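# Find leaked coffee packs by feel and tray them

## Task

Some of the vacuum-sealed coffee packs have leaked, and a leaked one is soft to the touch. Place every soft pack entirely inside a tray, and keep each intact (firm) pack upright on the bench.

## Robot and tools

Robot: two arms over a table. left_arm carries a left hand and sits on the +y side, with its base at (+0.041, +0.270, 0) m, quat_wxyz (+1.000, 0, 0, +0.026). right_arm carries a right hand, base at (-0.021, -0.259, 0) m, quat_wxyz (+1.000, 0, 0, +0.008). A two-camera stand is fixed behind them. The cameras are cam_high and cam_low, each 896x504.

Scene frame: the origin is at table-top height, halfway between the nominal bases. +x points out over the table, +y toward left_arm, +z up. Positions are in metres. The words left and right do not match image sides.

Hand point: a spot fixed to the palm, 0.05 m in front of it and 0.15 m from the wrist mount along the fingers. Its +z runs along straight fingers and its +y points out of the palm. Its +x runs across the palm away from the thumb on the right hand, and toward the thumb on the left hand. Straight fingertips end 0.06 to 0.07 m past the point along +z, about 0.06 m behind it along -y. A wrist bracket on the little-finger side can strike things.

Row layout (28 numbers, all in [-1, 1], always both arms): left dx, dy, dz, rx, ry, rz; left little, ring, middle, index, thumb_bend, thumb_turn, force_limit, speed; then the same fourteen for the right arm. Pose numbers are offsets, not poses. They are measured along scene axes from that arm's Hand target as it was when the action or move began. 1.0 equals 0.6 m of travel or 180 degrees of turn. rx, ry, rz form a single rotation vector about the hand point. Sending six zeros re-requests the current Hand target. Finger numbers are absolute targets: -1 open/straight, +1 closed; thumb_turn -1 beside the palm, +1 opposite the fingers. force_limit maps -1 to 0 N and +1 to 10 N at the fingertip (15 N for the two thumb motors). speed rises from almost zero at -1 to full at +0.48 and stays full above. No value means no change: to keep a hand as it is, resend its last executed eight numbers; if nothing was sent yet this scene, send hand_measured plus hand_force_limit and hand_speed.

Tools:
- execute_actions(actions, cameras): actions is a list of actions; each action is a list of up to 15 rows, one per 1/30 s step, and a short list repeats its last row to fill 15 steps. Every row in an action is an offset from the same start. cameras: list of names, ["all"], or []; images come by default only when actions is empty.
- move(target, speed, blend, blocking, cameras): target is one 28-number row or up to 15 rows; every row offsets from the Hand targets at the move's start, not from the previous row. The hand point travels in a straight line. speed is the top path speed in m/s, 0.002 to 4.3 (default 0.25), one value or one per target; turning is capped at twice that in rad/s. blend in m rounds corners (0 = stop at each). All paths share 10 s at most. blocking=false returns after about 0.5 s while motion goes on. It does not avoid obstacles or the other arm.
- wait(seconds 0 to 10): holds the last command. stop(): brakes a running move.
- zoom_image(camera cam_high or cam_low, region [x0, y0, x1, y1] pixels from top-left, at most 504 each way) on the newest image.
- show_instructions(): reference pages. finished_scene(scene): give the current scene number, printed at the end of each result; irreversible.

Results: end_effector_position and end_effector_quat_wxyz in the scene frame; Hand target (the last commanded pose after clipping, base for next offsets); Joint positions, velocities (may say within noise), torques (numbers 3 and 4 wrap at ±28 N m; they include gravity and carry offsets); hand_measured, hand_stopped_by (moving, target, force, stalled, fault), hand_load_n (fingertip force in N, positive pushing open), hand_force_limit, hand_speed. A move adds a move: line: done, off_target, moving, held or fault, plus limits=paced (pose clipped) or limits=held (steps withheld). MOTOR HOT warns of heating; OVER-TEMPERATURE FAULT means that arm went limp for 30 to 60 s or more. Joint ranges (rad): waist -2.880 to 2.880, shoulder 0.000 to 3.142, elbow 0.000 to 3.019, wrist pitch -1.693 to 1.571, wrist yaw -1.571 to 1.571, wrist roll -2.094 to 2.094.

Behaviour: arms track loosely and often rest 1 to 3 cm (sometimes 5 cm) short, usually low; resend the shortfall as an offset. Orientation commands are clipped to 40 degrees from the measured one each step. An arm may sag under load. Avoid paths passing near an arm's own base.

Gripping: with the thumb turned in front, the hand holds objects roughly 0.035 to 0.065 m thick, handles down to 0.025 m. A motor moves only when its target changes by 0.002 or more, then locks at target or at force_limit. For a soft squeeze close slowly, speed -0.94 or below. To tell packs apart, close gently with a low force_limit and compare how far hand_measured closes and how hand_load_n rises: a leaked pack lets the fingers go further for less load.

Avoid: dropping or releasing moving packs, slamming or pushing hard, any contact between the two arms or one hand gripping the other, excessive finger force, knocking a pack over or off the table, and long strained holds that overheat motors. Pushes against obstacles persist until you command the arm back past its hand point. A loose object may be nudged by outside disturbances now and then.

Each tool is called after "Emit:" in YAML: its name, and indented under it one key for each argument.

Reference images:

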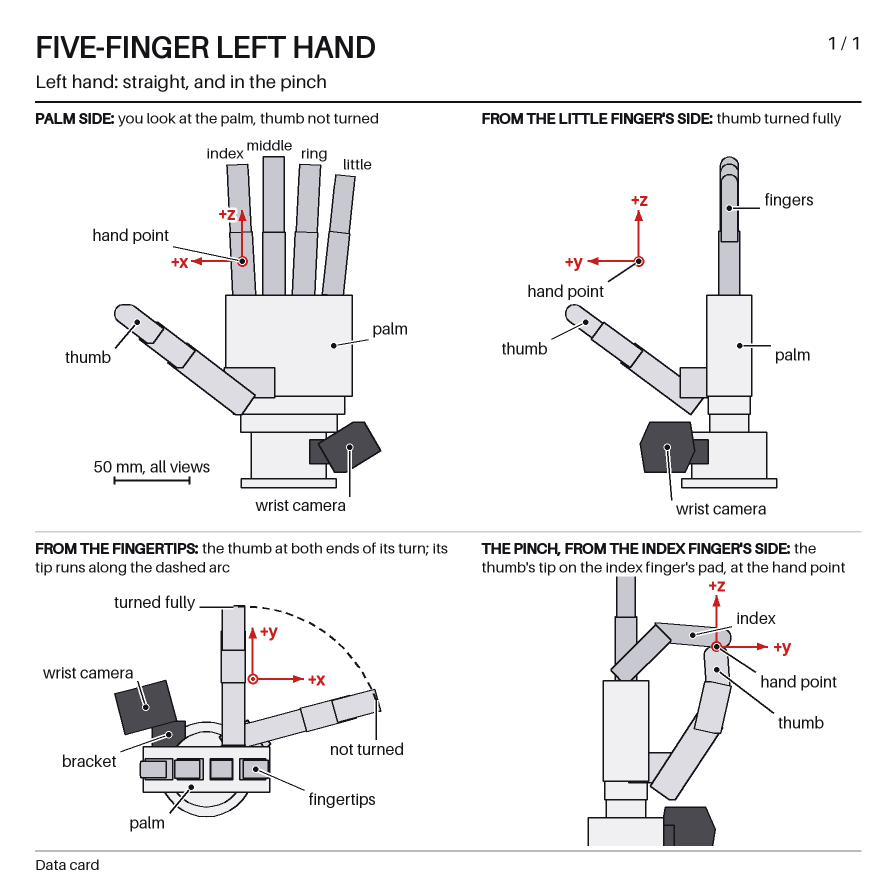

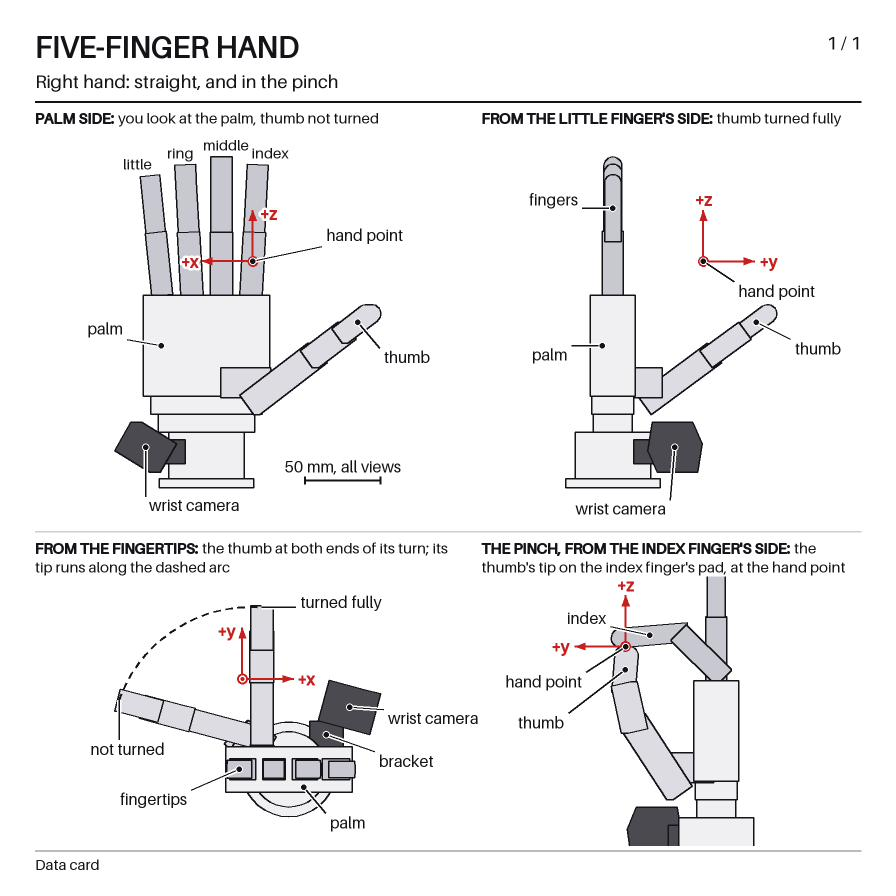

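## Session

Emit:
execute_actions:
  actions: []

Emit:
zoom_image:
  camera: "cam_high"
  region: [485, 105, 605, 225]

Emit:
zoom_image:
  camera: "cam_high"
  region: [315, 270, 415, 370]

Scene clock: 0.00 s.
left_arm: end_effector_position=(+0.6131, +0.3553, +0.3497) hand_measured=(-1.000, -1.000, -1.000, -1.000, -1.000, -1.000) hand_load_n=(+0.0, +0.0, +0.0, +0.0, +0.0, +0.0) hand_stopped_by=(target, target, target, target, target, target) hand_force_limit=0.00 hand_speed=-0.80 end_effector_quat_wxyz=(-0.156, +0.623, -0.604, +0.472) | right_arm: end_effector_position=(+0.6790, -0.2510, +0.1046) hand_measured=(-1.000, -1.000, -1.000, -1.000, -1.000, -1.000) hand_load_n=(+0.0, +0.0, +0.0, +0.0, +0.0, +0.0) hand_stopped_by=(target, target, target, target, target, target) hand_force_limit=0.00 hand_speed=-0.80 end_effector_quat_wxyz=(+0.138, +0.860, +0.187, +0.454)
Joint positions: left_arm=[0.355 1.512 1.56 -0.778 0.711 0.047] | right_arm=[0.148 1.825 1.182 0.048 0.204 -1.944]
Joint velocities: within noise
Joint torques (N m): no reading
Heat: left arm: hottest elbow 27 °C; right arm: hottest elbow 31 °C.
Hand target: left_arm +0.6176, +0.3573, +0.3588; -0.165, +0.618, -0.604, +0.476 | right_arm +0.6901, -0.2492, +0.1245; +0.139, +0.851, +0.182, +0.472

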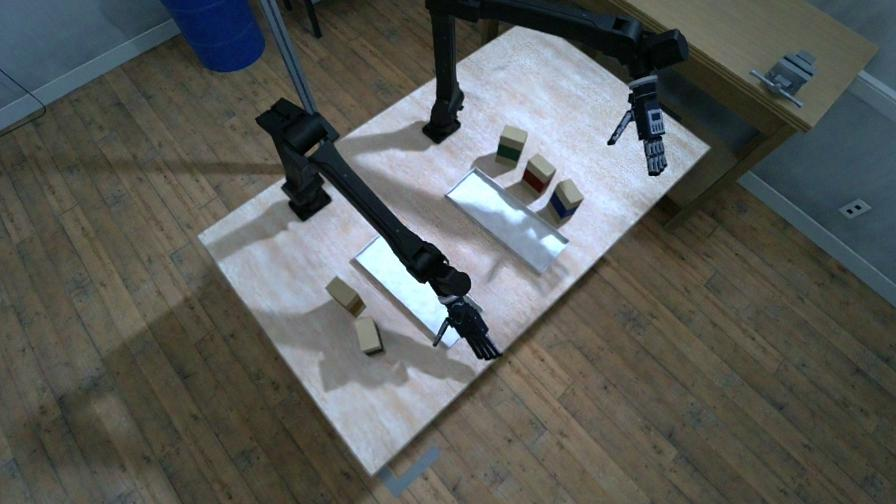

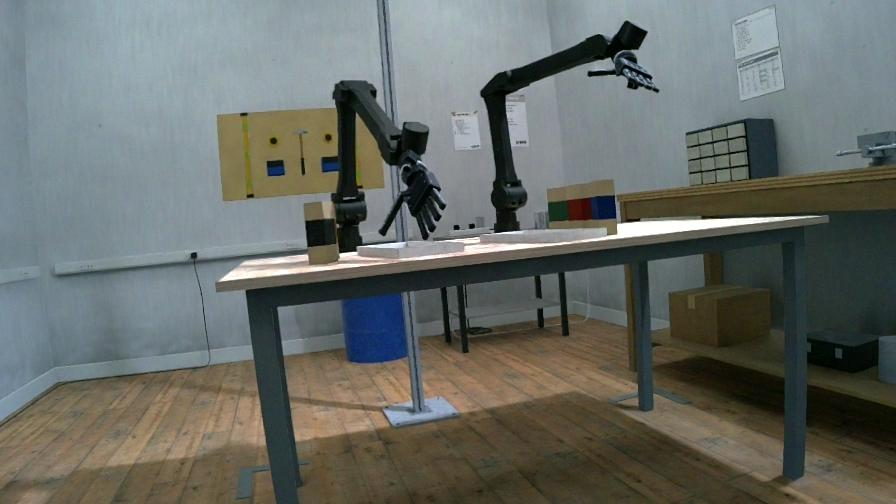

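Scaled by 4.200 from the camera's 896x504 image, which has a finer 1280x720 frame.

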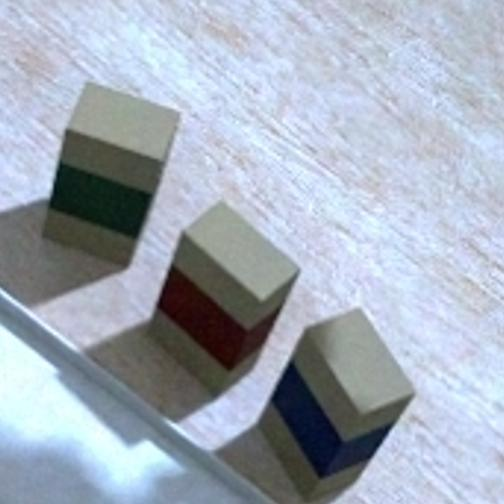

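Scaled by 5.040 from the camera's 896x504 image, which has a finer 1280x720 frame.

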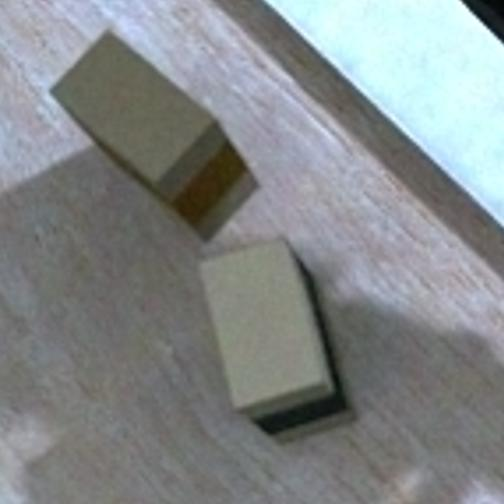

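Emit:
move:
  target: [-0.196,-0.0455,-0.165,-0.1543,0.3445,0.4912,-1,-0.85,-0.85,-0.85,-1,1,0,0.2, -0.317,-0.001,0.259,0.2847,0.2273,-0.4718,-1,-0.85,-0.85,-0.85,-1,1,0,0.2]
  speed: 0.4
  blocking: false

Scene clock: 15.87 s.
left_arm: end_effector_position=(+0.6097, +0.3700, +0.3415) hand_measured=(-1.000, -0.850, -0.850, -0.850, -1.000, -0.080) hand_load_n=(+0.0, +0.0, +0.0, +0.0, +0.0, -1.0) hand_stopped_by=(target, target, target, target, target, moving) hand_force_limit=0.00 hand_speed=0.20 end_effector_quat_wxyz=(-0.168, +0.691, -0.556, +0.430) | right_arm: end_effector_position=(+0.6433, -0.2637, +0.0923) hand_measured=(-1.000, -0.850, -0.850, -0.850, -1.000, -0.082) hand_load_n=(+0.0, +0.0, +0.0, +0.0, +0.0, -0.5) hand_stopped_by=(target, target, target, target, target, moving) hand_force_limit=0.00 hand_speed=0.20 end_effector_quat_wxyz=(+0.146, +0.898, +0.123, +0.396)
Joint positions: left_arm=[0.355 1.489 1.541 -0.799 0.564 -0.061] | right_arm=[0.159 1.797 1.19 -0.133 0.295 -1.801]
Joint velocities: left_arm=[-0.034 -0.2 -0.164 -0.178 -0.432 -0.476] | right_arm=[0.093 -0.151 0.168 -0.74 0.168 0.652]
Joint torques (N m): left_arm=[-1.79 -17.49 8.99 1.72 0.25 -0.1] | right_arm=[1.08 -16.67 16.79 1.11 0.27 0.08]
Heat: left arm: hottest elbow 30 °C; right arm: hottest elbow 34 °C.
Hand target: left_arm +0.5973, +0.3527, +0.3418; -0.144, +0.740, -0.509, +0.415 | right_arm +0.6574, -0.2492, +0.1513; +0.121, +0.903, +0.044, +0.410
Off the commanded pose: left_arm 0.142 m, 100 deg | right_arm 0.237 m, 97 deg.
move: running

Emit:
wait:
  seconds: 0

Scene clock: 47.70 s.
left_arm: end_effector_position=(+0.4894, +0.3344, +0.2527) hand_measured=(-1.000, -0.850, -0.850, -0.850, -1.000, +1.000) hand_load_n=(+0.0, +0.0, +0.0, +0.0, +0.0, +0.0) hand_stopped_by=(target, target, target, target, target, target) hand_force_limit=0.00 hand_speed=0.20 end_effector_quat_wxyz=(+0.000, +0.996, +0.089, -0.005) | right_arm: end_effector_position=(+0.4939, -0.2495, +0.2530) hand_measured=(-1.000, -0.850, -0.850, -0.850, -1.000, +1.000) hand_load_n=(+0.0, +0.0, +0.0, +0.0, +0.0, +0.0) hand_stopped_by=(target, target, target, target, target, target) hand_force_limit=0.00 hand_speed=0.20 end_effector_quat_wxyz=(-0.003, +0.822, -0.569, +0.004)
Joint positions: left_arm=[0.23 1.454 1.471 -1.599 -0.001 -1.466] | right_arm=[-0.011 1.878 2.012 -1.695 0 -0.356]
Joint torques (N m): left_arm=[-1.44 -12.16 11.85 0.2 0.13 -0.08] | right_arm=[0.03 -17.79 14.19 -0.31 -0.03 0.08]
Heat: left arm: hottest elbow 33 °C; right arm: hottest elbow 41 °C.
Hand target: left_arm +0.4999, +0.3300, +0.2599; +0.000, +0.996, +0.087, +0.000 | right_arm +0.4999, -0.2498, +0.2799; +0.000, +0.819, -0.574, +0.000
Off the commanded pose: left_arm 0.013 m, 1 deg | right_arm 0.028 m, 1 deg.
earlier move: off_target (left_arm, right_arm)

Emit:
move:
  target:
    - [0.09,-0.018,0,0,0,-0.158,-1,-0.85,-0.85,-0.85,-1,1,0,0.2, -0.018,-0.214,-0.017,0,0,-0.733,-1,-0.85,-0.85,-0.85,-1,1,0,0.2]
    - [0.082,-0.018,-0.267,0,0,-0.158,-1,-0.85,-0.85,-0.85,-1,1,0,0.2, -0.018,-0.214,-0.295,0,0,-0.733,-1,-0.85,-0.85,-0.85,-1,1,0,0.2]
  speed: [0.5,0.17]
  blend: [0,0]
  cameras: ["cam_high","cam_low"]

Emit:
zoom_image:
  camera: "cam_high"
  region: [520, 120, 610, 210]

Emit:
zoom_image:
  camera: "cam_high"
  region: [310, 280, 400, 370]

Emit:
zoom_image:
  camera: "cam_low"
  region: [540, 140, 640, 240]

Emit:
zoom_image:
  camera: "cam_low"
  region: [260, 160, 360, 280]

Scene clock: 57.63 s.
left_arm: end_effector_position=(+0.5496, +0.3263, +0.1086) hand_measured=(-1.000, -0.850, -0.850, -0.850, -1.000, +1.000) hand_load_n=(+0.0, +0.0, +0.0, +0.0, +0.0, +0.0) hand_stopped_by=(target, target, target, target, target, target) hand_force_limit=0.00 hand_speed=0.20 end_effector_quat_wxyz=(-0.003, +0.989, -0.148, +0.004) | right_arm: end_effector_position=(+0.4878, -0.3760, +0.1037) hand_measured=(-1.000, -0.850, -0.850, -0.850, -1.000, +1.000) hand_load_n=(+0.0, +0.0, +0.0, +0.0, +0.0, +0.0) hand_stopped_by=(target, target, target, target, target, target) hand_force_limit=0.00 hand_speed=0.20 end_effector_quat_wxyz=(-0.004, +0.185, +0.983, +0.002)
Joint positions: left_arm=[0.19 1.721 1.407 -1.247 -0.001 -1.03] | right_arm=[-0.355 1.675 1.332 -1.237 -0.002 1.604]
Joint torques (N m): left_arm=[-1.2 -16.56 7.75 1.02 0.1 0.13] | right_arm=[0.15 -12.86 8.99 0.4 0.06 0.07]
Heat: left arm: hottest elbow 34 °C; right arm: hottest elbow 41 °C.
Hand target: left_arm +0.5491, +0.3193, +0.0997; +0.000, +0.987, -0.160, +0.000 | right_arm +0.4891, -0.3781, +0.1029; +0.000, +0.190, +0.982, +0.000
Off the commanded pose: left_arm 0.011 m, 2 deg | right_arm 0.003 m, 1 deg.
move: off_target (left_arm)

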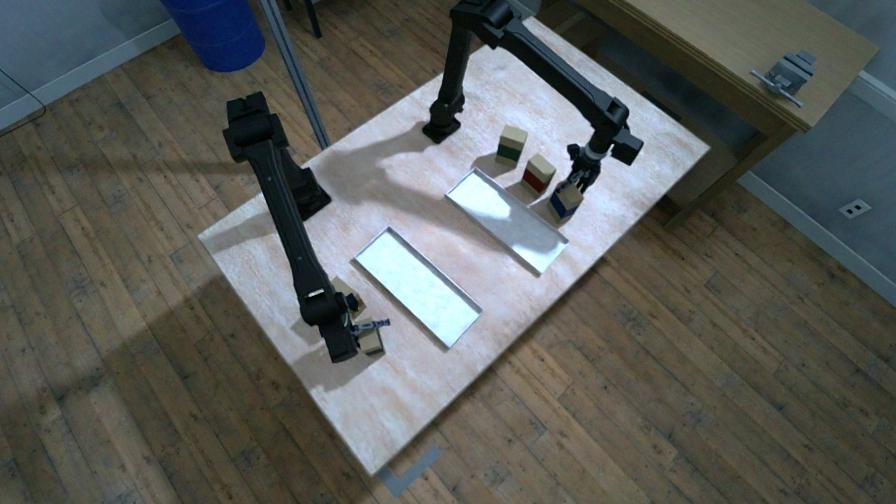

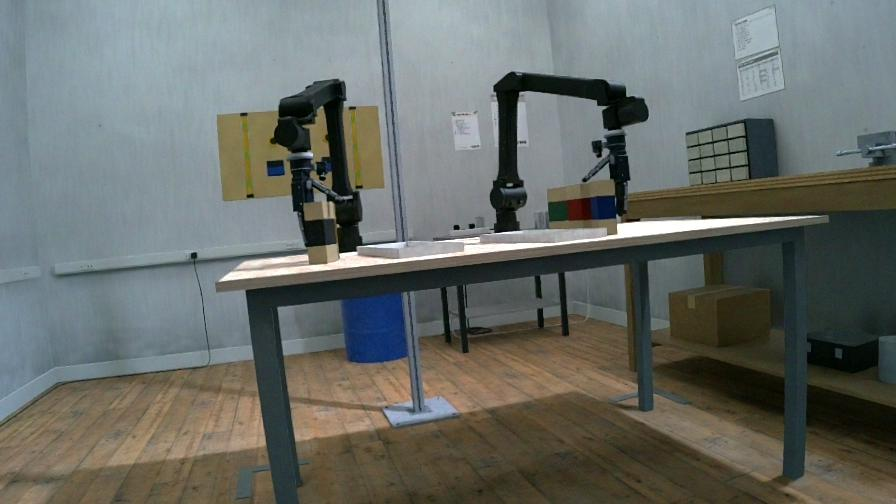

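Scaled by 5.600 from the camera's 896x504 image, which has a finer 1280x720 frame.

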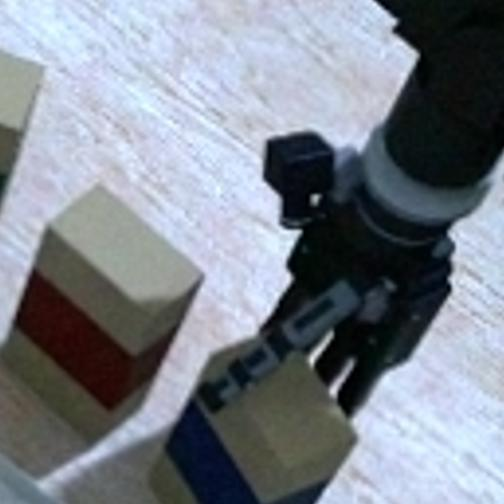

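Scaled by 5.600 from the camera's 896x504 image, which has a finer 1280x720 frame.

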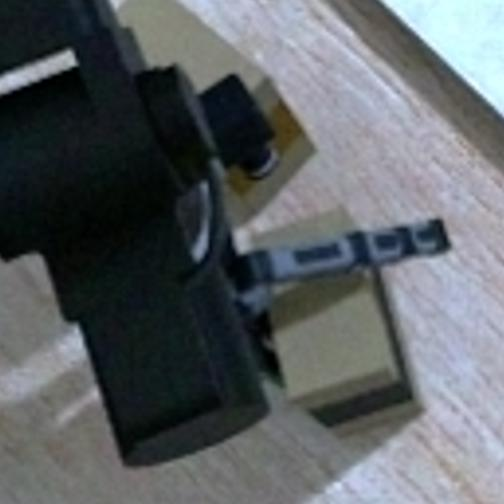

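Scaled by 5.040 from the camera's 896x504 image, which has a finer 1280x720 frame.

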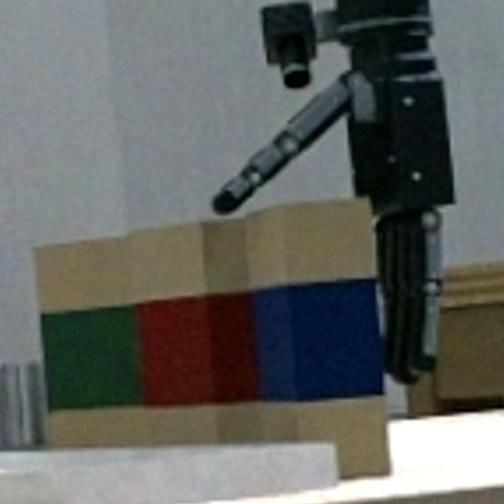

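Scaled by 4.200 from the camera's 896x504 image, which has a finer 1280x720 frame.

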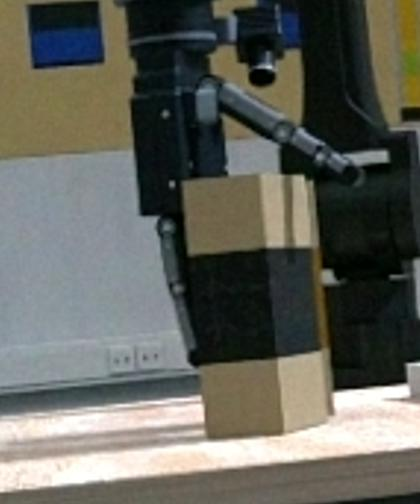

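Emit:
execute_actions:
  actions:
    - [[0.005,-0.018,0,0,0,0,-1,-0.85,-0.85,-0.85,-1,1,0,0.2, 0,0,0,0,0,0,-1,-0.85,-0.85,-0.85,0.5,1,-0.7,-0.7]]

Emit:
execute_actions:
  actions:
    - [[0,0,0,0,0,0,-1,-0.85,-0.85,-0.85,0.5,1,-0.7,-0.7, 0,0,0,0,0,0,-1,-0.85,-0.85,-0.85,0.55,1,-0.2,-0.8]]

Emit:
execute_actions:
  actions:
    - [[0,0,0,0,0,0,-1,-0.85,-0.85,-0.85,0.55,1,-0.2,-0.8, 0,0,0,0,0,0,-1,-0.85,-0.85,-0.85,0.6,1,0.3,-0.85]]

Emit:
execute_actions:
  actions:
    - [[0,0,0,0,0,0,-1,-0.85,-0.85,-0.85,0.6,1,0.3,-0.85, 0,0,0,0,0,0,-1,-0.85,-0.85,-0.85,0.6,1,0.3,-0.85]]
  cameras: ["cam_high","cam_low"]

Emit:
zoom_image:
  camera: "cam_high"
  region: [530, 150, 610, 230]

Emit:
zoom_image:
  camera: "cam_high"
  region: [320, 290, 400, 370]

Emit:
zoom_image:
  camera: "cam_low"
  region: [270, 170, 350, 270]

Emit:
zoom_image:
  camera: "cam_low"
  region: [560, 150, 640, 240]

Scene clock: 76.13 s.
left_arm: end_effector_position=(+0.5508, +0.3142, +0.1086) hand_measured=(-1.000, -0.850, -0.850, -0.850, -1.000, +1.000) hand_load_n=(-0.5, +0.0, +0.0, +0.0, +0.0, +0.0) hand_stopped_by=(target, target, target, target, target, target) hand_force_limit=0.00 hand_speed=0.20 end_effector_quat_wxyz=(-0.003, +0.987, -0.160, +0.004) | right_arm: end_effector_position=(+0.4879, -0.3758, +0.1038) hand_measured=(-1.000, -0.850, -0.850, -0.850, -0.274, +1.000) hand_load_n=(+0.0, +0.0, +1.5, +0.0, +2.0, +0.0) hand_stopped_by=(target, target, target, target, force, target) hand_force_limit=-0.70 hand_speed=-0.70 end_effector_quat_wxyz=(-0.004, +0.185, +0.983, +0.002)
Joint positions: left_arm=[0.167 1.721 1.407 -1.247 -0.001 -1.03] | right_arm=[-0.355 1.675 1.332 -1.237 -0.003 1.604]
Joint torques (N m): left_arm=[-1.08 -16.5 7.8 1.01 0.09 -0.06] | right_arm=[0.03 -12.81 9.03 0.43 0.09 0.07]
Heat: left arm: hottest elbow 33 °C; right arm: hottest elbow 41 °C.
Hand target: left_arm +0.5521, +0.3085, +0.0997; +0.000, +0.987, -0.160, +0.000 | right_arm +0.4891, -0.3781, +0.1029; +0.000, +0.190, +0.982, +0.000
Off the commanded pose: left_arm 0.011 m, 1 deg | right_arm 0.003 m, 1 deg.
Step readings (end_effector_position of left_arm | right_arm):
0: (+0.5496, +0.3263, +0.1086) | (+0.4878, -0.3760, +0.1037)
1: (+0.5496, +0.3263, +0.1086) | (+0.4878, -0.3760, +0.1037)
2: (+0.5496, +0.3259, +0.1086) | (+0.4878, -0.3760, +0.1037)
4: (+0.5497, +0.3249, +0.1086) | (+0.4878, -0.3760, +0.1037)
8: (+0.5503, +0.3191, +0.1086) | (+0.4878, -0.3760, +0.1037)
15: (+0.5508, +0.3142, +0.1086) | (+0.4878, -0.3760, +0.1037)

Scene clock: 78.07 s.
left_arm: end_effector_position=(+0.5513, +0.3105, +0.1095) hand_measured=(-1.000, -0.850, -0.850, -0.850, -0.290, +1.000) hand_load_n=(+0.0, +0.0, +1.0, +0.0, +2.5, +0.0) hand_stopped_by=(target, target, target, target, force, target) hand_force_limit=-0.70 hand_speed=-0.70 end_effector_quat_wxyz=(+0.002, +0.987, -0.162, +0.006) | right_arm: end_effector_position=(+0.4879, -0.3758, +0.1038) hand_measured=(-1.000, -0.850, -0.850, -0.850, -0.118, +1.000) hand_load_n=(+0.0, +0.0, +3.5, +0.0, +6.0, -1.0) hand_stopped_by=(target, target, target, target, force, target) hand_force_limit=-0.20 hand_speed=-0.80 end_effector_quat_wxyz=(-0.004, +0.185, +0.983, +0.002)
Joint positions: left_arm=[0.163 1.721 1.407 -1.247 0.009 -1.03] | right_arm=[-0.355 1.675 1.332 -1.237 -0.003 1.604]
Joint torques (N m): left_arm=[-0.73 -16.38 7.82 1.05 -0.33 -0.06] | right_arm=[0.03 -12.98 9.06 0.43 0.09 0.07]
Heat: left arm: hottest elbow 33 °C; right arm: hottest elbow 41 °C.
Hand target: left_arm +0.5521, +0.3085, +0.0996; +0.000, +0.987, -0.160, +0.000 | right_arm +0.4891, -0.3781, +0.1029; +0.000, +0.190, +0.982, +0.000
Off the commanded pose: left_arm 0.010 m, 1 deg | right_arm 0.003 m, 1 deg.
Step readings (end_effector_position of left_arm | right_arm):
0: (+0.5508, +0.3142, +0.1086) | (+0.4879, -0.3758, +0.1038)
1: (+0.5508, +0.3142, +0.1086) | (+0.4879, -0.3758, +0.1038)
2: (+0.5508, +0.3142, +0.1086) | (+0.4879, -0.3758, +0.1038)
4: (+0.5508, +0.3142, +0.1086) | (+0.4879, -0.3758, +0.1038)
8: (+0.5508, +0.3142, +0.1086) | (+0.4879, -0.3758, +0.1038)
15: (+0.5508, +0.3142, +0.1086) | (+0.4879, -0.3758, +0.1038)

Scene clock: 78.77 s.
left_arm: end_effector_position=(+0.5513, +0.3109, +0.1110) hand_measured=(-1.000, -0.850, -0.850, -0.850, -0.200, +1.000) hand_load_n=(+0.0, +0.0, +4.0, +0.0, +5.5, +0.5) hand_stopped_by=(target, target, target, target, force, target) hand_force_limit=-0.20 hand_speed=-0.80 end_effector_quat_wxyz=(+0.001, +0.987, -0.162, +0.008) | right_arm: end_effector_position=(+0.4879, -0.3758, +0.1039) hand_measured=(-1.000, -0.850, -0.850, -0.850, -0.068, +1.000) hand_load_n=(+0.0, +0.0, +4.5, +0.0, +9.0, -0.5) hand_stopped_by=(target, target, target, target, force, target) hand_force_limit=0.30 hand_speed=-0.85 end_effector_quat_wxyz=(-0.004, +0.185, +0.983, +0.002)
Joint positions: left_arm=[0.163 1.717 1.407 -1.247 0.007 -1.03] | right_arm=[-0.355 1.674 1.332 -1.237 -0.003 1.604]
Joint torques (N m): left_arm=[-0.73 -15.97 7.83 1.03 -0.26 -0.07] | right_arm=[0.03 -12.92 9.06 0.44 0.1 0.07]
Heat: left arm: hottest elbow 33 °C; right arm: hottest elbow 41 °C.
Hand target: left_arm +0.5521, +0.3085, +0.0996; +0.001, +0.987, -0.160, +0.000 | right_arm +0.4891, -0.3781, +0.1029; +0.000, +0.190, +0.982, +0.000
Off the commanded pose: left_arm 0.012 m, 1 deg | right_arm 0.003 m, 1 deg.
Step readings (end_effector_position of left_arm | right_arm):
0: (+0.5513, +0.3105, +0.1095) | (+0.4879, -0.3758, +0.1038)
1: (+0.5513, +0.3105, +0.1095) | (+0.4879, -0.3758, +0.1038)
2: (+0.5513, +0.3105, +0.1095) | (+0.4879, -0.3758, +0.1038)
4: (+0.5513, +0.3105, +0.1095) | (+0.4879, -0.3758, +0.1038)
8: (+0.5514, +0.3107, +0.1103) | (+0.4879, -0.3758, +0.1038)
15: (+0.5513, +0.3109, +0.1110) | (+0.4879, -0.3758, +0.1039)

Scene clock: 79.47 s.
left_arm: end_effector_position=(+0.5513, +0.3109, +0.1110) hand_measured=(-1.000, -0.850, -0.850, -0.850, -0.186, +1.000) hand_load_n=(+0.0, +0.0, +4.0, +0.0, +10.0, +1.0) hand_stopped_by=(target, target, target, target, force, target) hand_force_limit=0.30 hand_speed=-0.85 end_effector_quat_wxyz=(+0.001, +0.987, -0.162, +0.008) | right_arm: end_effector_position=(+0.4879, -0.3758, +0.1039) hand_measured=(-1.000, -0.850, -0.850, -0.850, -0.068, +1.000) hand_load_n=(+0.0, +0.0, +5.0, +0.0, +9.5, -0.5) hand_stopped_by=(target, target, target, target, force, target) hand_force_limit=0.30 hand_speed=-0.85 end_effector_quat_wxyz=(-0.004, +0.185, +0.983, +0.002)
Joint positions: left_arm=[0.163 1.717 1.407 -1.247 0.007 -1.03] | right_arm=[-0.355 1.674 1.332 -1.237 -0.003 1.604]
Joint torques (N m): left_arm=[-0.85 -16.03 7.82 1.01 -0.25 -0.06] | right_arm=[0.09 -12.86 9.02 0.43 0.1 0.07]
Heat: left arm: hottest elbow 33 °C; right arm: hottest elbow 41 °C.
Hand target: left_arm +0.5521, +0.3085, +0.0996; +0.001, +0.987, -0.160, +0.000 | right_arm +0.4891, -0.3781, +0.1029; +0.000, +0.190, +0.982, +0.000
Off the commanded pose: left_arm 0.012 m, 1 deg | right_arm 0.003 m, 1 deg.
Step readings (end_effector_position of left_arm | right_arm):
0: (+0.5513, +0.3109, +0.1110) | (+0.4879, -0.3758, +0.1039)
1: (+0.5513, +0.3109, +0.1110) | (+0.4879, -0.3758, +0.1039)
2: (+0.5513, +0.3109, +0.1110) | (+0.4879, -0.3758, +0.1039)
4: (+0.5513, +0.3109, +0.1110) | (+0.4879, -0.3758, +0.1039)
8: (+0.5513, +0.3109, +0.1110) | (+0.4879, -0.3758, +0.1039)
15: (+0.5513, +0.3109, +0.1110) | (+0.4879, -0.3758, +0.1039)

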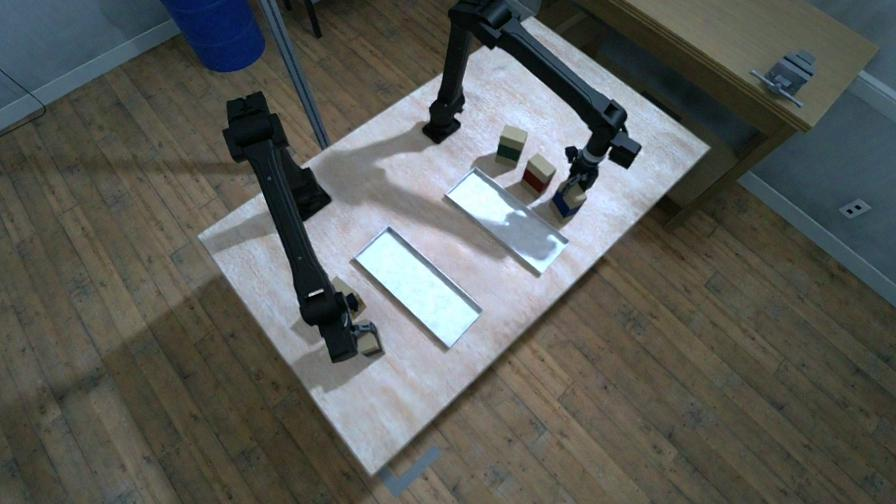

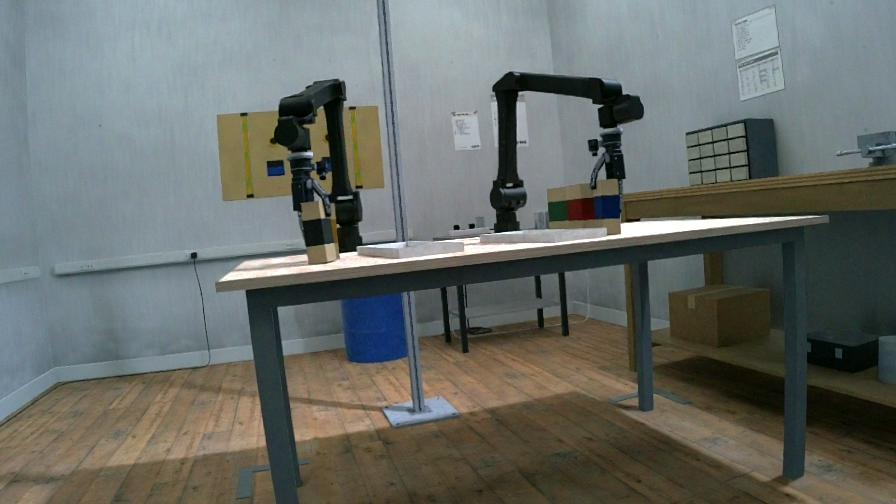

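Scaled by 6.300 from the camera's 896x504 image, which has a finer 1280x720 frame.

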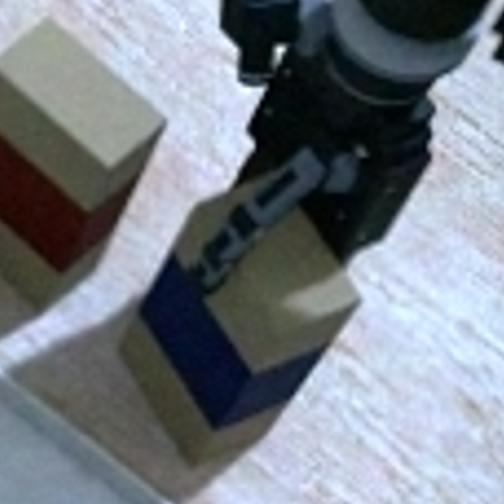

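Scaled by 6.300 from the camera's 896x504 image, which has a finer 1280x720 frame.

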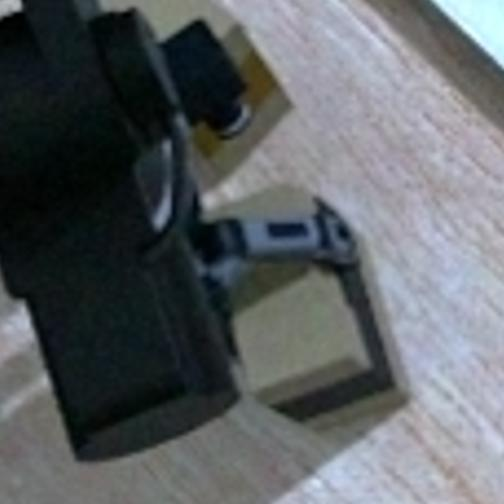

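Scaled by 5.040 from the camera's 896x504 image, which has a finer 1280x720 frame.

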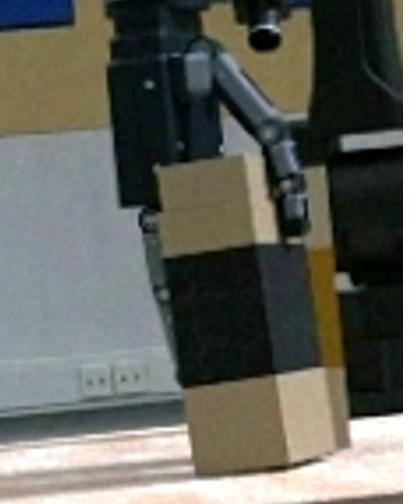

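Scaled by 5.600 from the camera's 896x504 image, which has a finer 1280x720 frame.

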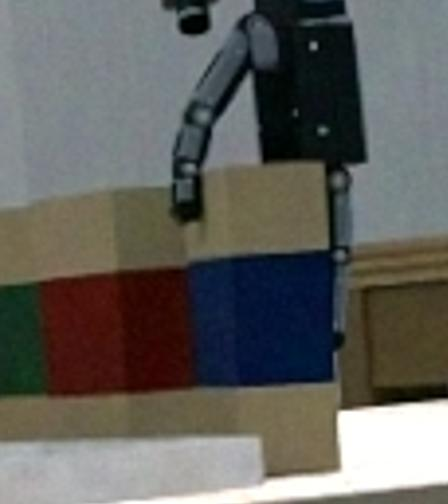

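Emit:
move:
  target:
    - [0,0,0,0,0,0,-1,-0.85,-0.85,-0.85,-1,1,0.3,-0.7,0,0,0,0,0,0,-1,-0.85,-0.85,-0.85,0.65,1,0.6,-0.8]
    - [0,0,0.25,0,0,0,-1,-0.85,-0.85,-0.85,-1,1,0.3,-0.7,0.0417,0,0.2333,0,0,0,-1,-0.85,-0.85,-0.85,0.65,1,0.6,-0.8]
    - [-0.1868,0.0325,0.25,0,0,0.0972,-1,-0.85,-0.85,-0.85,-1,1,0.3,-0.7,0.0498,0.3502,0.2333,0,0,0.1556,-1,-0.85,-0.85,-0.85,0.65,1,0.6,-0.8]
    - [-0.1868,0.0325,0.0007,0,0,0.0972,-1,-0.85,-0.85,-0.85,-1,1,0.3,-0.7,0.0498,0.3502,0.03,0,0,0.1556,-1,-0.85,-0.85,-0.85,0.65,1,0.6,-0.8]
  speed: [0.13, 0.14, 0.2, 0.14]
  blend: [0, 0.01, 0.01, 0]
  cameras: ["cam_high", "cam_low"]

Scene clock: 131.30 s.
left_arm: end_effector_position=(+0.4412, +0.3221, +0.1081) hand_measured=(-1.000, -0.850, -0.850, -0.850, -1.000, +1.000) hand_load_n=(-0.5, +0.0, +0.0, +0.0, -0.5, +0.0) hand_stopped_by=(target, target, target, target, target, target) hand_force_limit=0.30 hand_speed=-0.70 end_effector_quat_wxyz=(-0.001, +1.000, -0.021, +0.005) | right_arm: end_effector_position=(+0.5152, -0.1673, +0.1134) hand_measured=(-1.000, -0.850, -0.850, -0.850, -0.046, +1.000) hand_load_n=(+0.0, +0.0, +2.5, +0.0, +9.5, +1.0) hand_stopped_by=(target, target, target, target, force, target) hand_force_limit=0.60 hand_speed=-0.80 end_effector_quat_wxyz=(-0.013, -0.050, +0.999, +0.000)
Joint positions: left_arm=[0.246 1.415 1.042 -1.187 0.002 -1.23] | right_arm=[0.042 1.743 1.452 -1.306 0 1.527]
Joint torques (N m): left_arm=[1.08 -11.16 7.47 1.02 -0.02 -0.08] | right_arm=[0.09 -14.45 9.69 0.42 -0.01 -0.09]
Heat: left arm: hottest elbow 32 °C; right arm: hottest elbow 40 °C.
Hand target: left_arm +0.4401, +0.3279, +0.1000; +0.001, +1.000, -0.008, +0.000 | right_arm +0.5191, -0.1681, +0.1210; +0.000, -0.053, +0.999, +0.000
Off the commanded pose: left_arm 0.010 m, 2 deg | right_arm 0.008 m, 2 deg.
move: done

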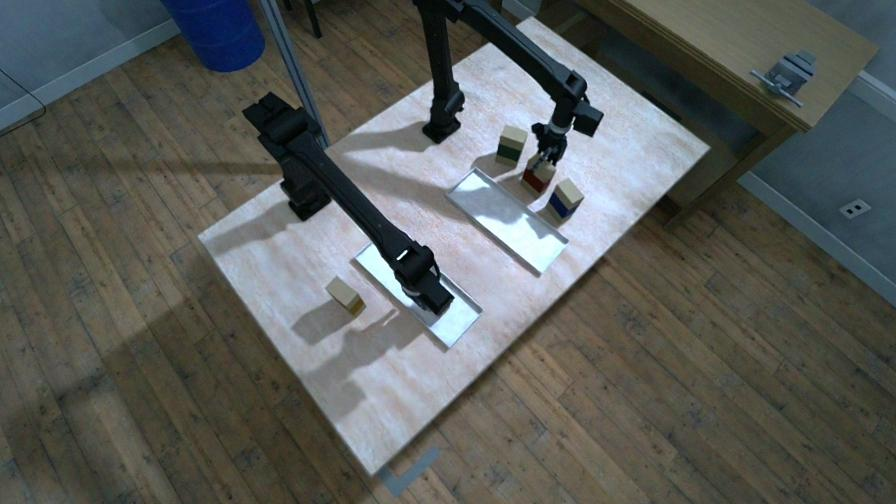

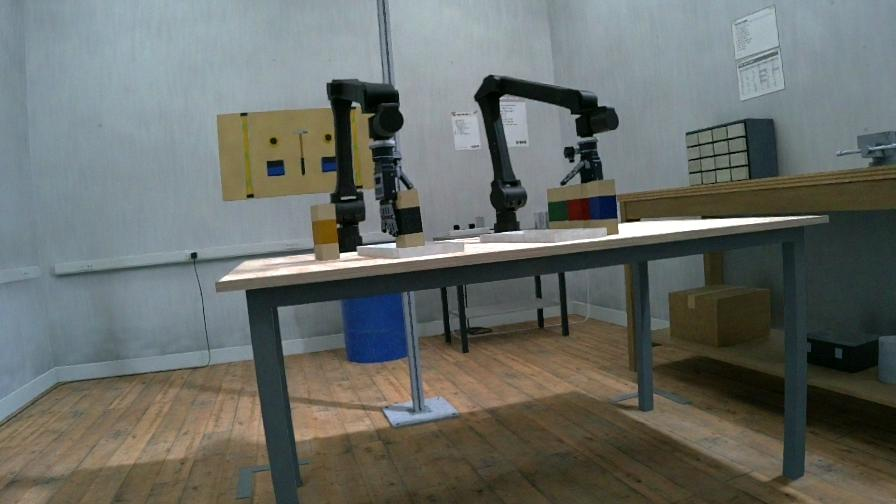

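Emit:
move:
  target: [0,0,0,0,0,0,-1,-0.85,-0.85,-0.85,0.5,1,-0.7,-0.7,0,0,-0.033,0,0,0,-1,-0.85,-0.85,-0.85,0.65,1,0.6,-0.8]
  speed: 0.06
  cameras: ["cam_high", "cam_low"]

Emit:
zoom_image:
  camera: "cam_low"
  region: [290, 160, 500, 280]

Emit:
zoom_image:
  camera: "cam_high"
  region: [320, 220, 500, 360]

Scene clock: 138.50 s.
left_arm: end_effector_position=(+0.4416, +0.3207, +0.1086) hand_measured=(-1.000, -0.850, -0.850, -0.850, -0.204, +1.000) hand_load_n=(+0.0, +0.0, +0.0, +0.0, +2.0, +0.0) hand_stopped_by=(target, target, target, target, force, target) hand_force_limit=-0.70 hand_speed=-0.70 end_effector_quat_wxyz=(+0.003, +1.000, -0.021, +0.007) | right_arm: end_effector_position=(+0.5184, -0.1671, +0.1076) hand_measured=(-1.000, -0.850, -0.850, -0.850, -0.046, +1.000) hand_load_n=(+0.0, +0.0, +2.5, +0.0, +9.5, +0.5) hand_stopped_by=(target, target, target, target, force, target) hand_force_limit=0.60 hand_speed=-0.80 end_effector_quat_wxyz=(-0.003, -0.051, +0.999, +0.000)
Joint positions: left_arm=[0.246 1.415 1.042 -1.187 0.01 -1.231] | right_arm=[0.042 1.743 1.435 -1.269 0 1.525]
Joint torques (N m): left_arm=[1.2 -11.11 7.38 1.07 -0.34 -0.08] | right_arm=[0.03 -13.74 8.24 0.9 -0.03 -0.06]
Heat: left arm: hottest elbow 32 °C; right arm: hottest elbow 39 °C.
Hand target: left_arm +0.4401, +0.3279, +0.1000; +0.001, +1.000, -0.008, +0.000 | right_arm +0.5190, -0.1681, +0.1012; +0.000, -0.053, +0.999, +0.000
Off the commanded pose: left_arm 0.011 m, 2 deg | right_arm 0.007 m, 0 deg.
move: off_target (left_arm)

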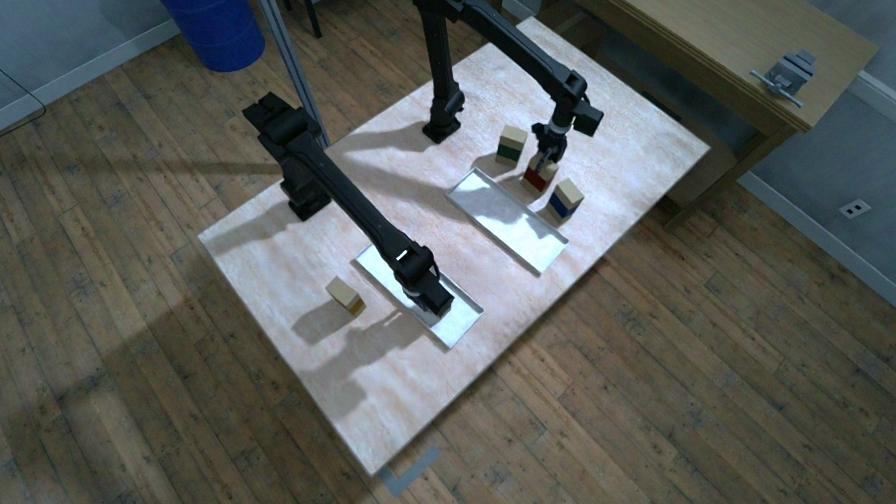

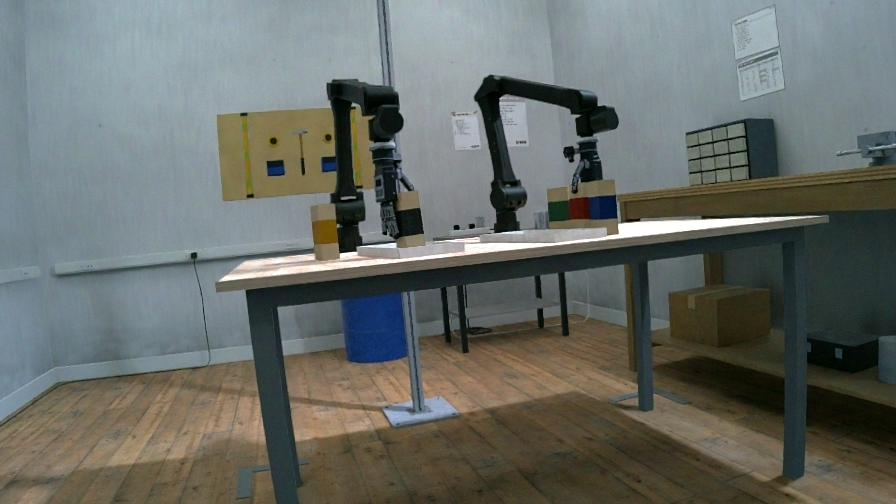

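Scaled by 2.400 from the camera's 896x504 image, which has a finer 1280x720 frame.

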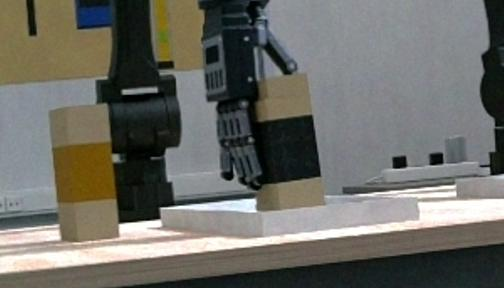

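Scaled by 2.800 from the camera's 896x504 image, which has a finer 1280x720 frame.

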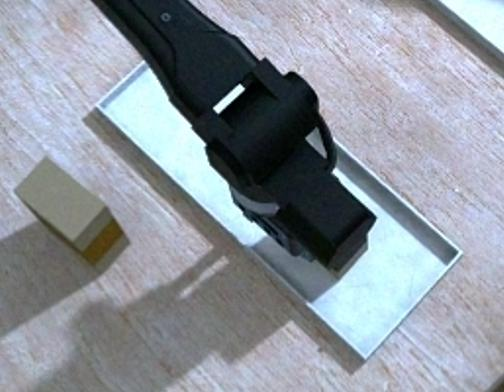

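Emit:
execute_actions:
  actions:
    - [[0,0,0,0,0,0,-1,-0.85,-0.85,-0.85,0.55,1,-0.2,-0.8,0,0,0,0,0,0,-1,-0.85,-0.85,-0.85,-1,1,0.6,-0.75]]

Emit:
execute_actions:
  actions:
    - [[0,0,0,0,0,0,-1,-0.85,-0.85,-0.85,0.6,1,0.3,-0.85,0,0,0,0,0,0,-1,-0.85,-0.85,-0.85,-1,1,0.6,-0.75]]
  cameras: ["cam_high", "cam_low"]

Emit:
zoom_image:
  camera: "cam_high"
  region: [480, 110, 620, 230]

Emit:
zoom_image:
  camera: "cam_low"
  region: [290, 160, 500, 280]

Scene clock: 148.70 s.
left_arm: end_effector_position=(+0.4416, +0.3212, +0.1084) hand_measured=(-1.000, -0.850, -0.850, -0.850, -0.028, +1.000) hand_load_n=(+0.0, +0.0, +1.5, +0.0, +6.0, +1.0) hand_stopped_by=(target, target, target, target, force, target) hand_force_limit=-0.20 hand_speed=-0.80 end_effector_quat_wxyz=(+0.002, +1.000, -0.021, +0.006) | right_arm: end_effector_position=(+0.5198, -0.1670, +0.1057) hand_measured=(-1.000, -0.850, -0.850, -0.850, -1.000, +1.000) hand_load_n=(+0.0, +0.0, +0.0, +0.0, +0.0, -0.5) hand_stopped_by=(target, target, target, target, target, target) hand_force_limit=0.60 hand_speed=-0.75 end_effector_quat_wxyz=(+0.001, -0.051, +0.999, +0.000)
Joint positions: left_arm=[0.246 1.415 1.042 -1.187 0.007 -1.231] | right_arm=[0.042 1.743 1.429 -1.256 0 1.525]
Joint torques (N m): left_arm=[1.08 -11.16 7.36 1.06 -0.24 -0.07] | right_arm=[0.03 -13.68 8.77 0.42 -0.04 -0.07]
Heat: left arm: hottest elbow 32 °C; right arm: hottest elbow 38 °C.
Hand target: left_arm +0.4401, +0.3280, +0.1000; +0.001, +1.000, -0.008, +0.000 | right_arm +0.5190, -0.1681, +0.1012; +0.000, -0.053, +0.999, +0.000
Off the commanded pose: left_arm 0.011 m, 2 deg | right_arm 0.005 m, 0 deg.
Step readings (end_effector_position of left_arm | right_arm):
0: (+0.4416, +0.3207, +0.1086) | (+0.5184, -0.1671, +0.1076)
1: (+0.4416, +0.3207, +0.1086) | (+0.5184, -0.1671, +0.1076)
2: (+0.4416, +0.3207, +0.1086) | (+0.5184, -0.1671, +0.1076)
4: (+0.4417, +0.3206, +0.1087) | (+0.5186, -0.1671, +0.1076)
8: (+0.4417, +0.3204, +0.1087) | (+0.5202, -0.1670, +0.1071)
15: (+0.4416, +0.3212, +0.1084) | (+0.5199, -0.1670, +0.1059)

Scene clock: 149.40 s.
left_arm: end_effector_position=(+0.4416, +0.3212, +0.1084) hand_measured=(-1.000, -0.850, -0.850, -0.850, +0.008, +1.000) hand_load_n=(+0.0, +0.0, +2.5, +1.5, +9.5, +1.5) hand_stopped_by=(target, target, target, target, force, target) hand_force_limit=0.30 hand_speed=-0.85 end_effector_quat_wxyz=(+0.002, +1.000, -0.021, +0.006) | right_arm: end_effector_position=(+0.5198, -0.1670, +0.1057) hand_measured=(-1.000, -0.850, -0.850, -0.850, -1.000, +1.000) hand_load_n=(+0.0, +0.0, +0.0, +0.0, +0.0, +0.0) hand_stopped_by=(target, target, target, target, target, target) hand_force_limit=0.60 hand_speed=-0.75 end_effector_quat_wxyz=(+0.001, -0.051, +0.999, +0.000)
Joint positions: left_arm=[0.246 1.415 1.042 -1.187 0.007 -1.231] | right_arm=[0.042 1.743 1.429 -1.256 0 1.525]
Joint torques (N m): left_arm=[1.14 -11.16 7.36 1.06 -0.24 -0.08] | right_arm=[0.09 -13.74 8.75 0.4 -0.03 -0.06]
Heat: left arm: hottest elbow 32 °C; right arm: hottest elbow 38 °C.
Hand target: left_arm +0.4401, +0.3280, +0.1000; +0.000, +1.000, -0.008, +0.000 | right_arm +0.5190, -0.1681, +0.1012; +0.000, -0.053, +0.999, +0.000
Off the commanded pose: left_arm 0.011 m, 2 deg | right_arm 0.005 m, 0 deg.
Step readings (end_effector_position of left_arm | right_arm):
0: (+0.4416, +0.3212, +0.1084) | (+0.5198, -0.1670, +0.1057)
1: (+0.4416, +0.3212, +0.1084) | (+0.5198, -0.1670, +0.1057)
2: (+0.4416, +0.3212, +0.1084) | (+0.5198, -0.1670, +0.1057)
4: (+0.4416, +0.3212, +0.1084) | (+0.5198, -0.1670, +0.1057)
8: (+0.4416, +0.3212, +0.1084) | (+0.5198, -0.1670, +0.1057)
15: (+0.4416, +0.3212, +0.1084) | (+0.5198, -0.1670, +0.1057)

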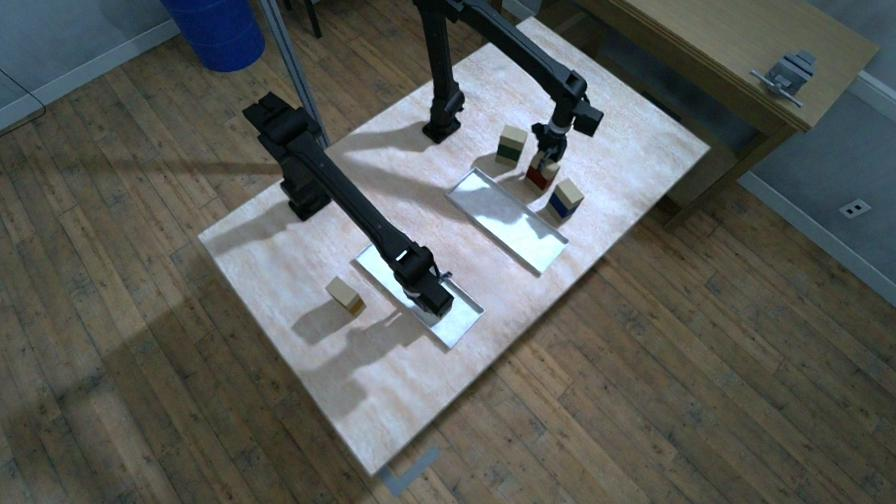

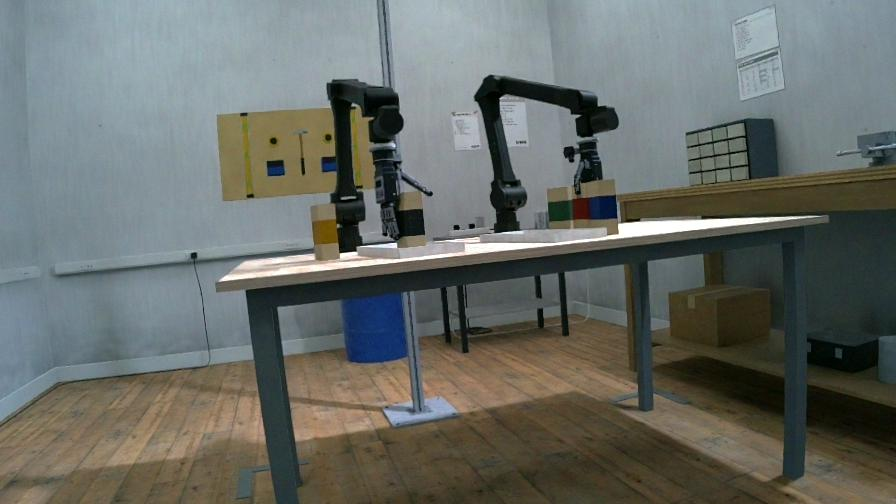

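Scaled by 3.600 from the camera's 896x504 image, which has a finer 1280x720 frame.

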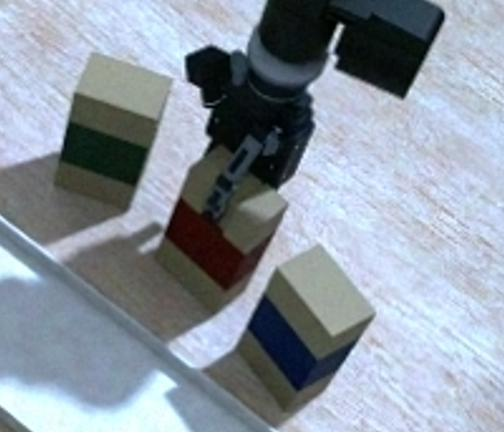

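Scaled by 2.400 from the camera's 896x504 image, which has a finer 1280x720 frame.

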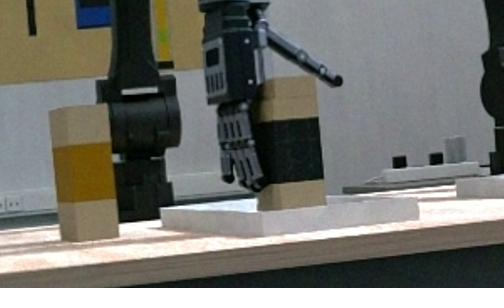

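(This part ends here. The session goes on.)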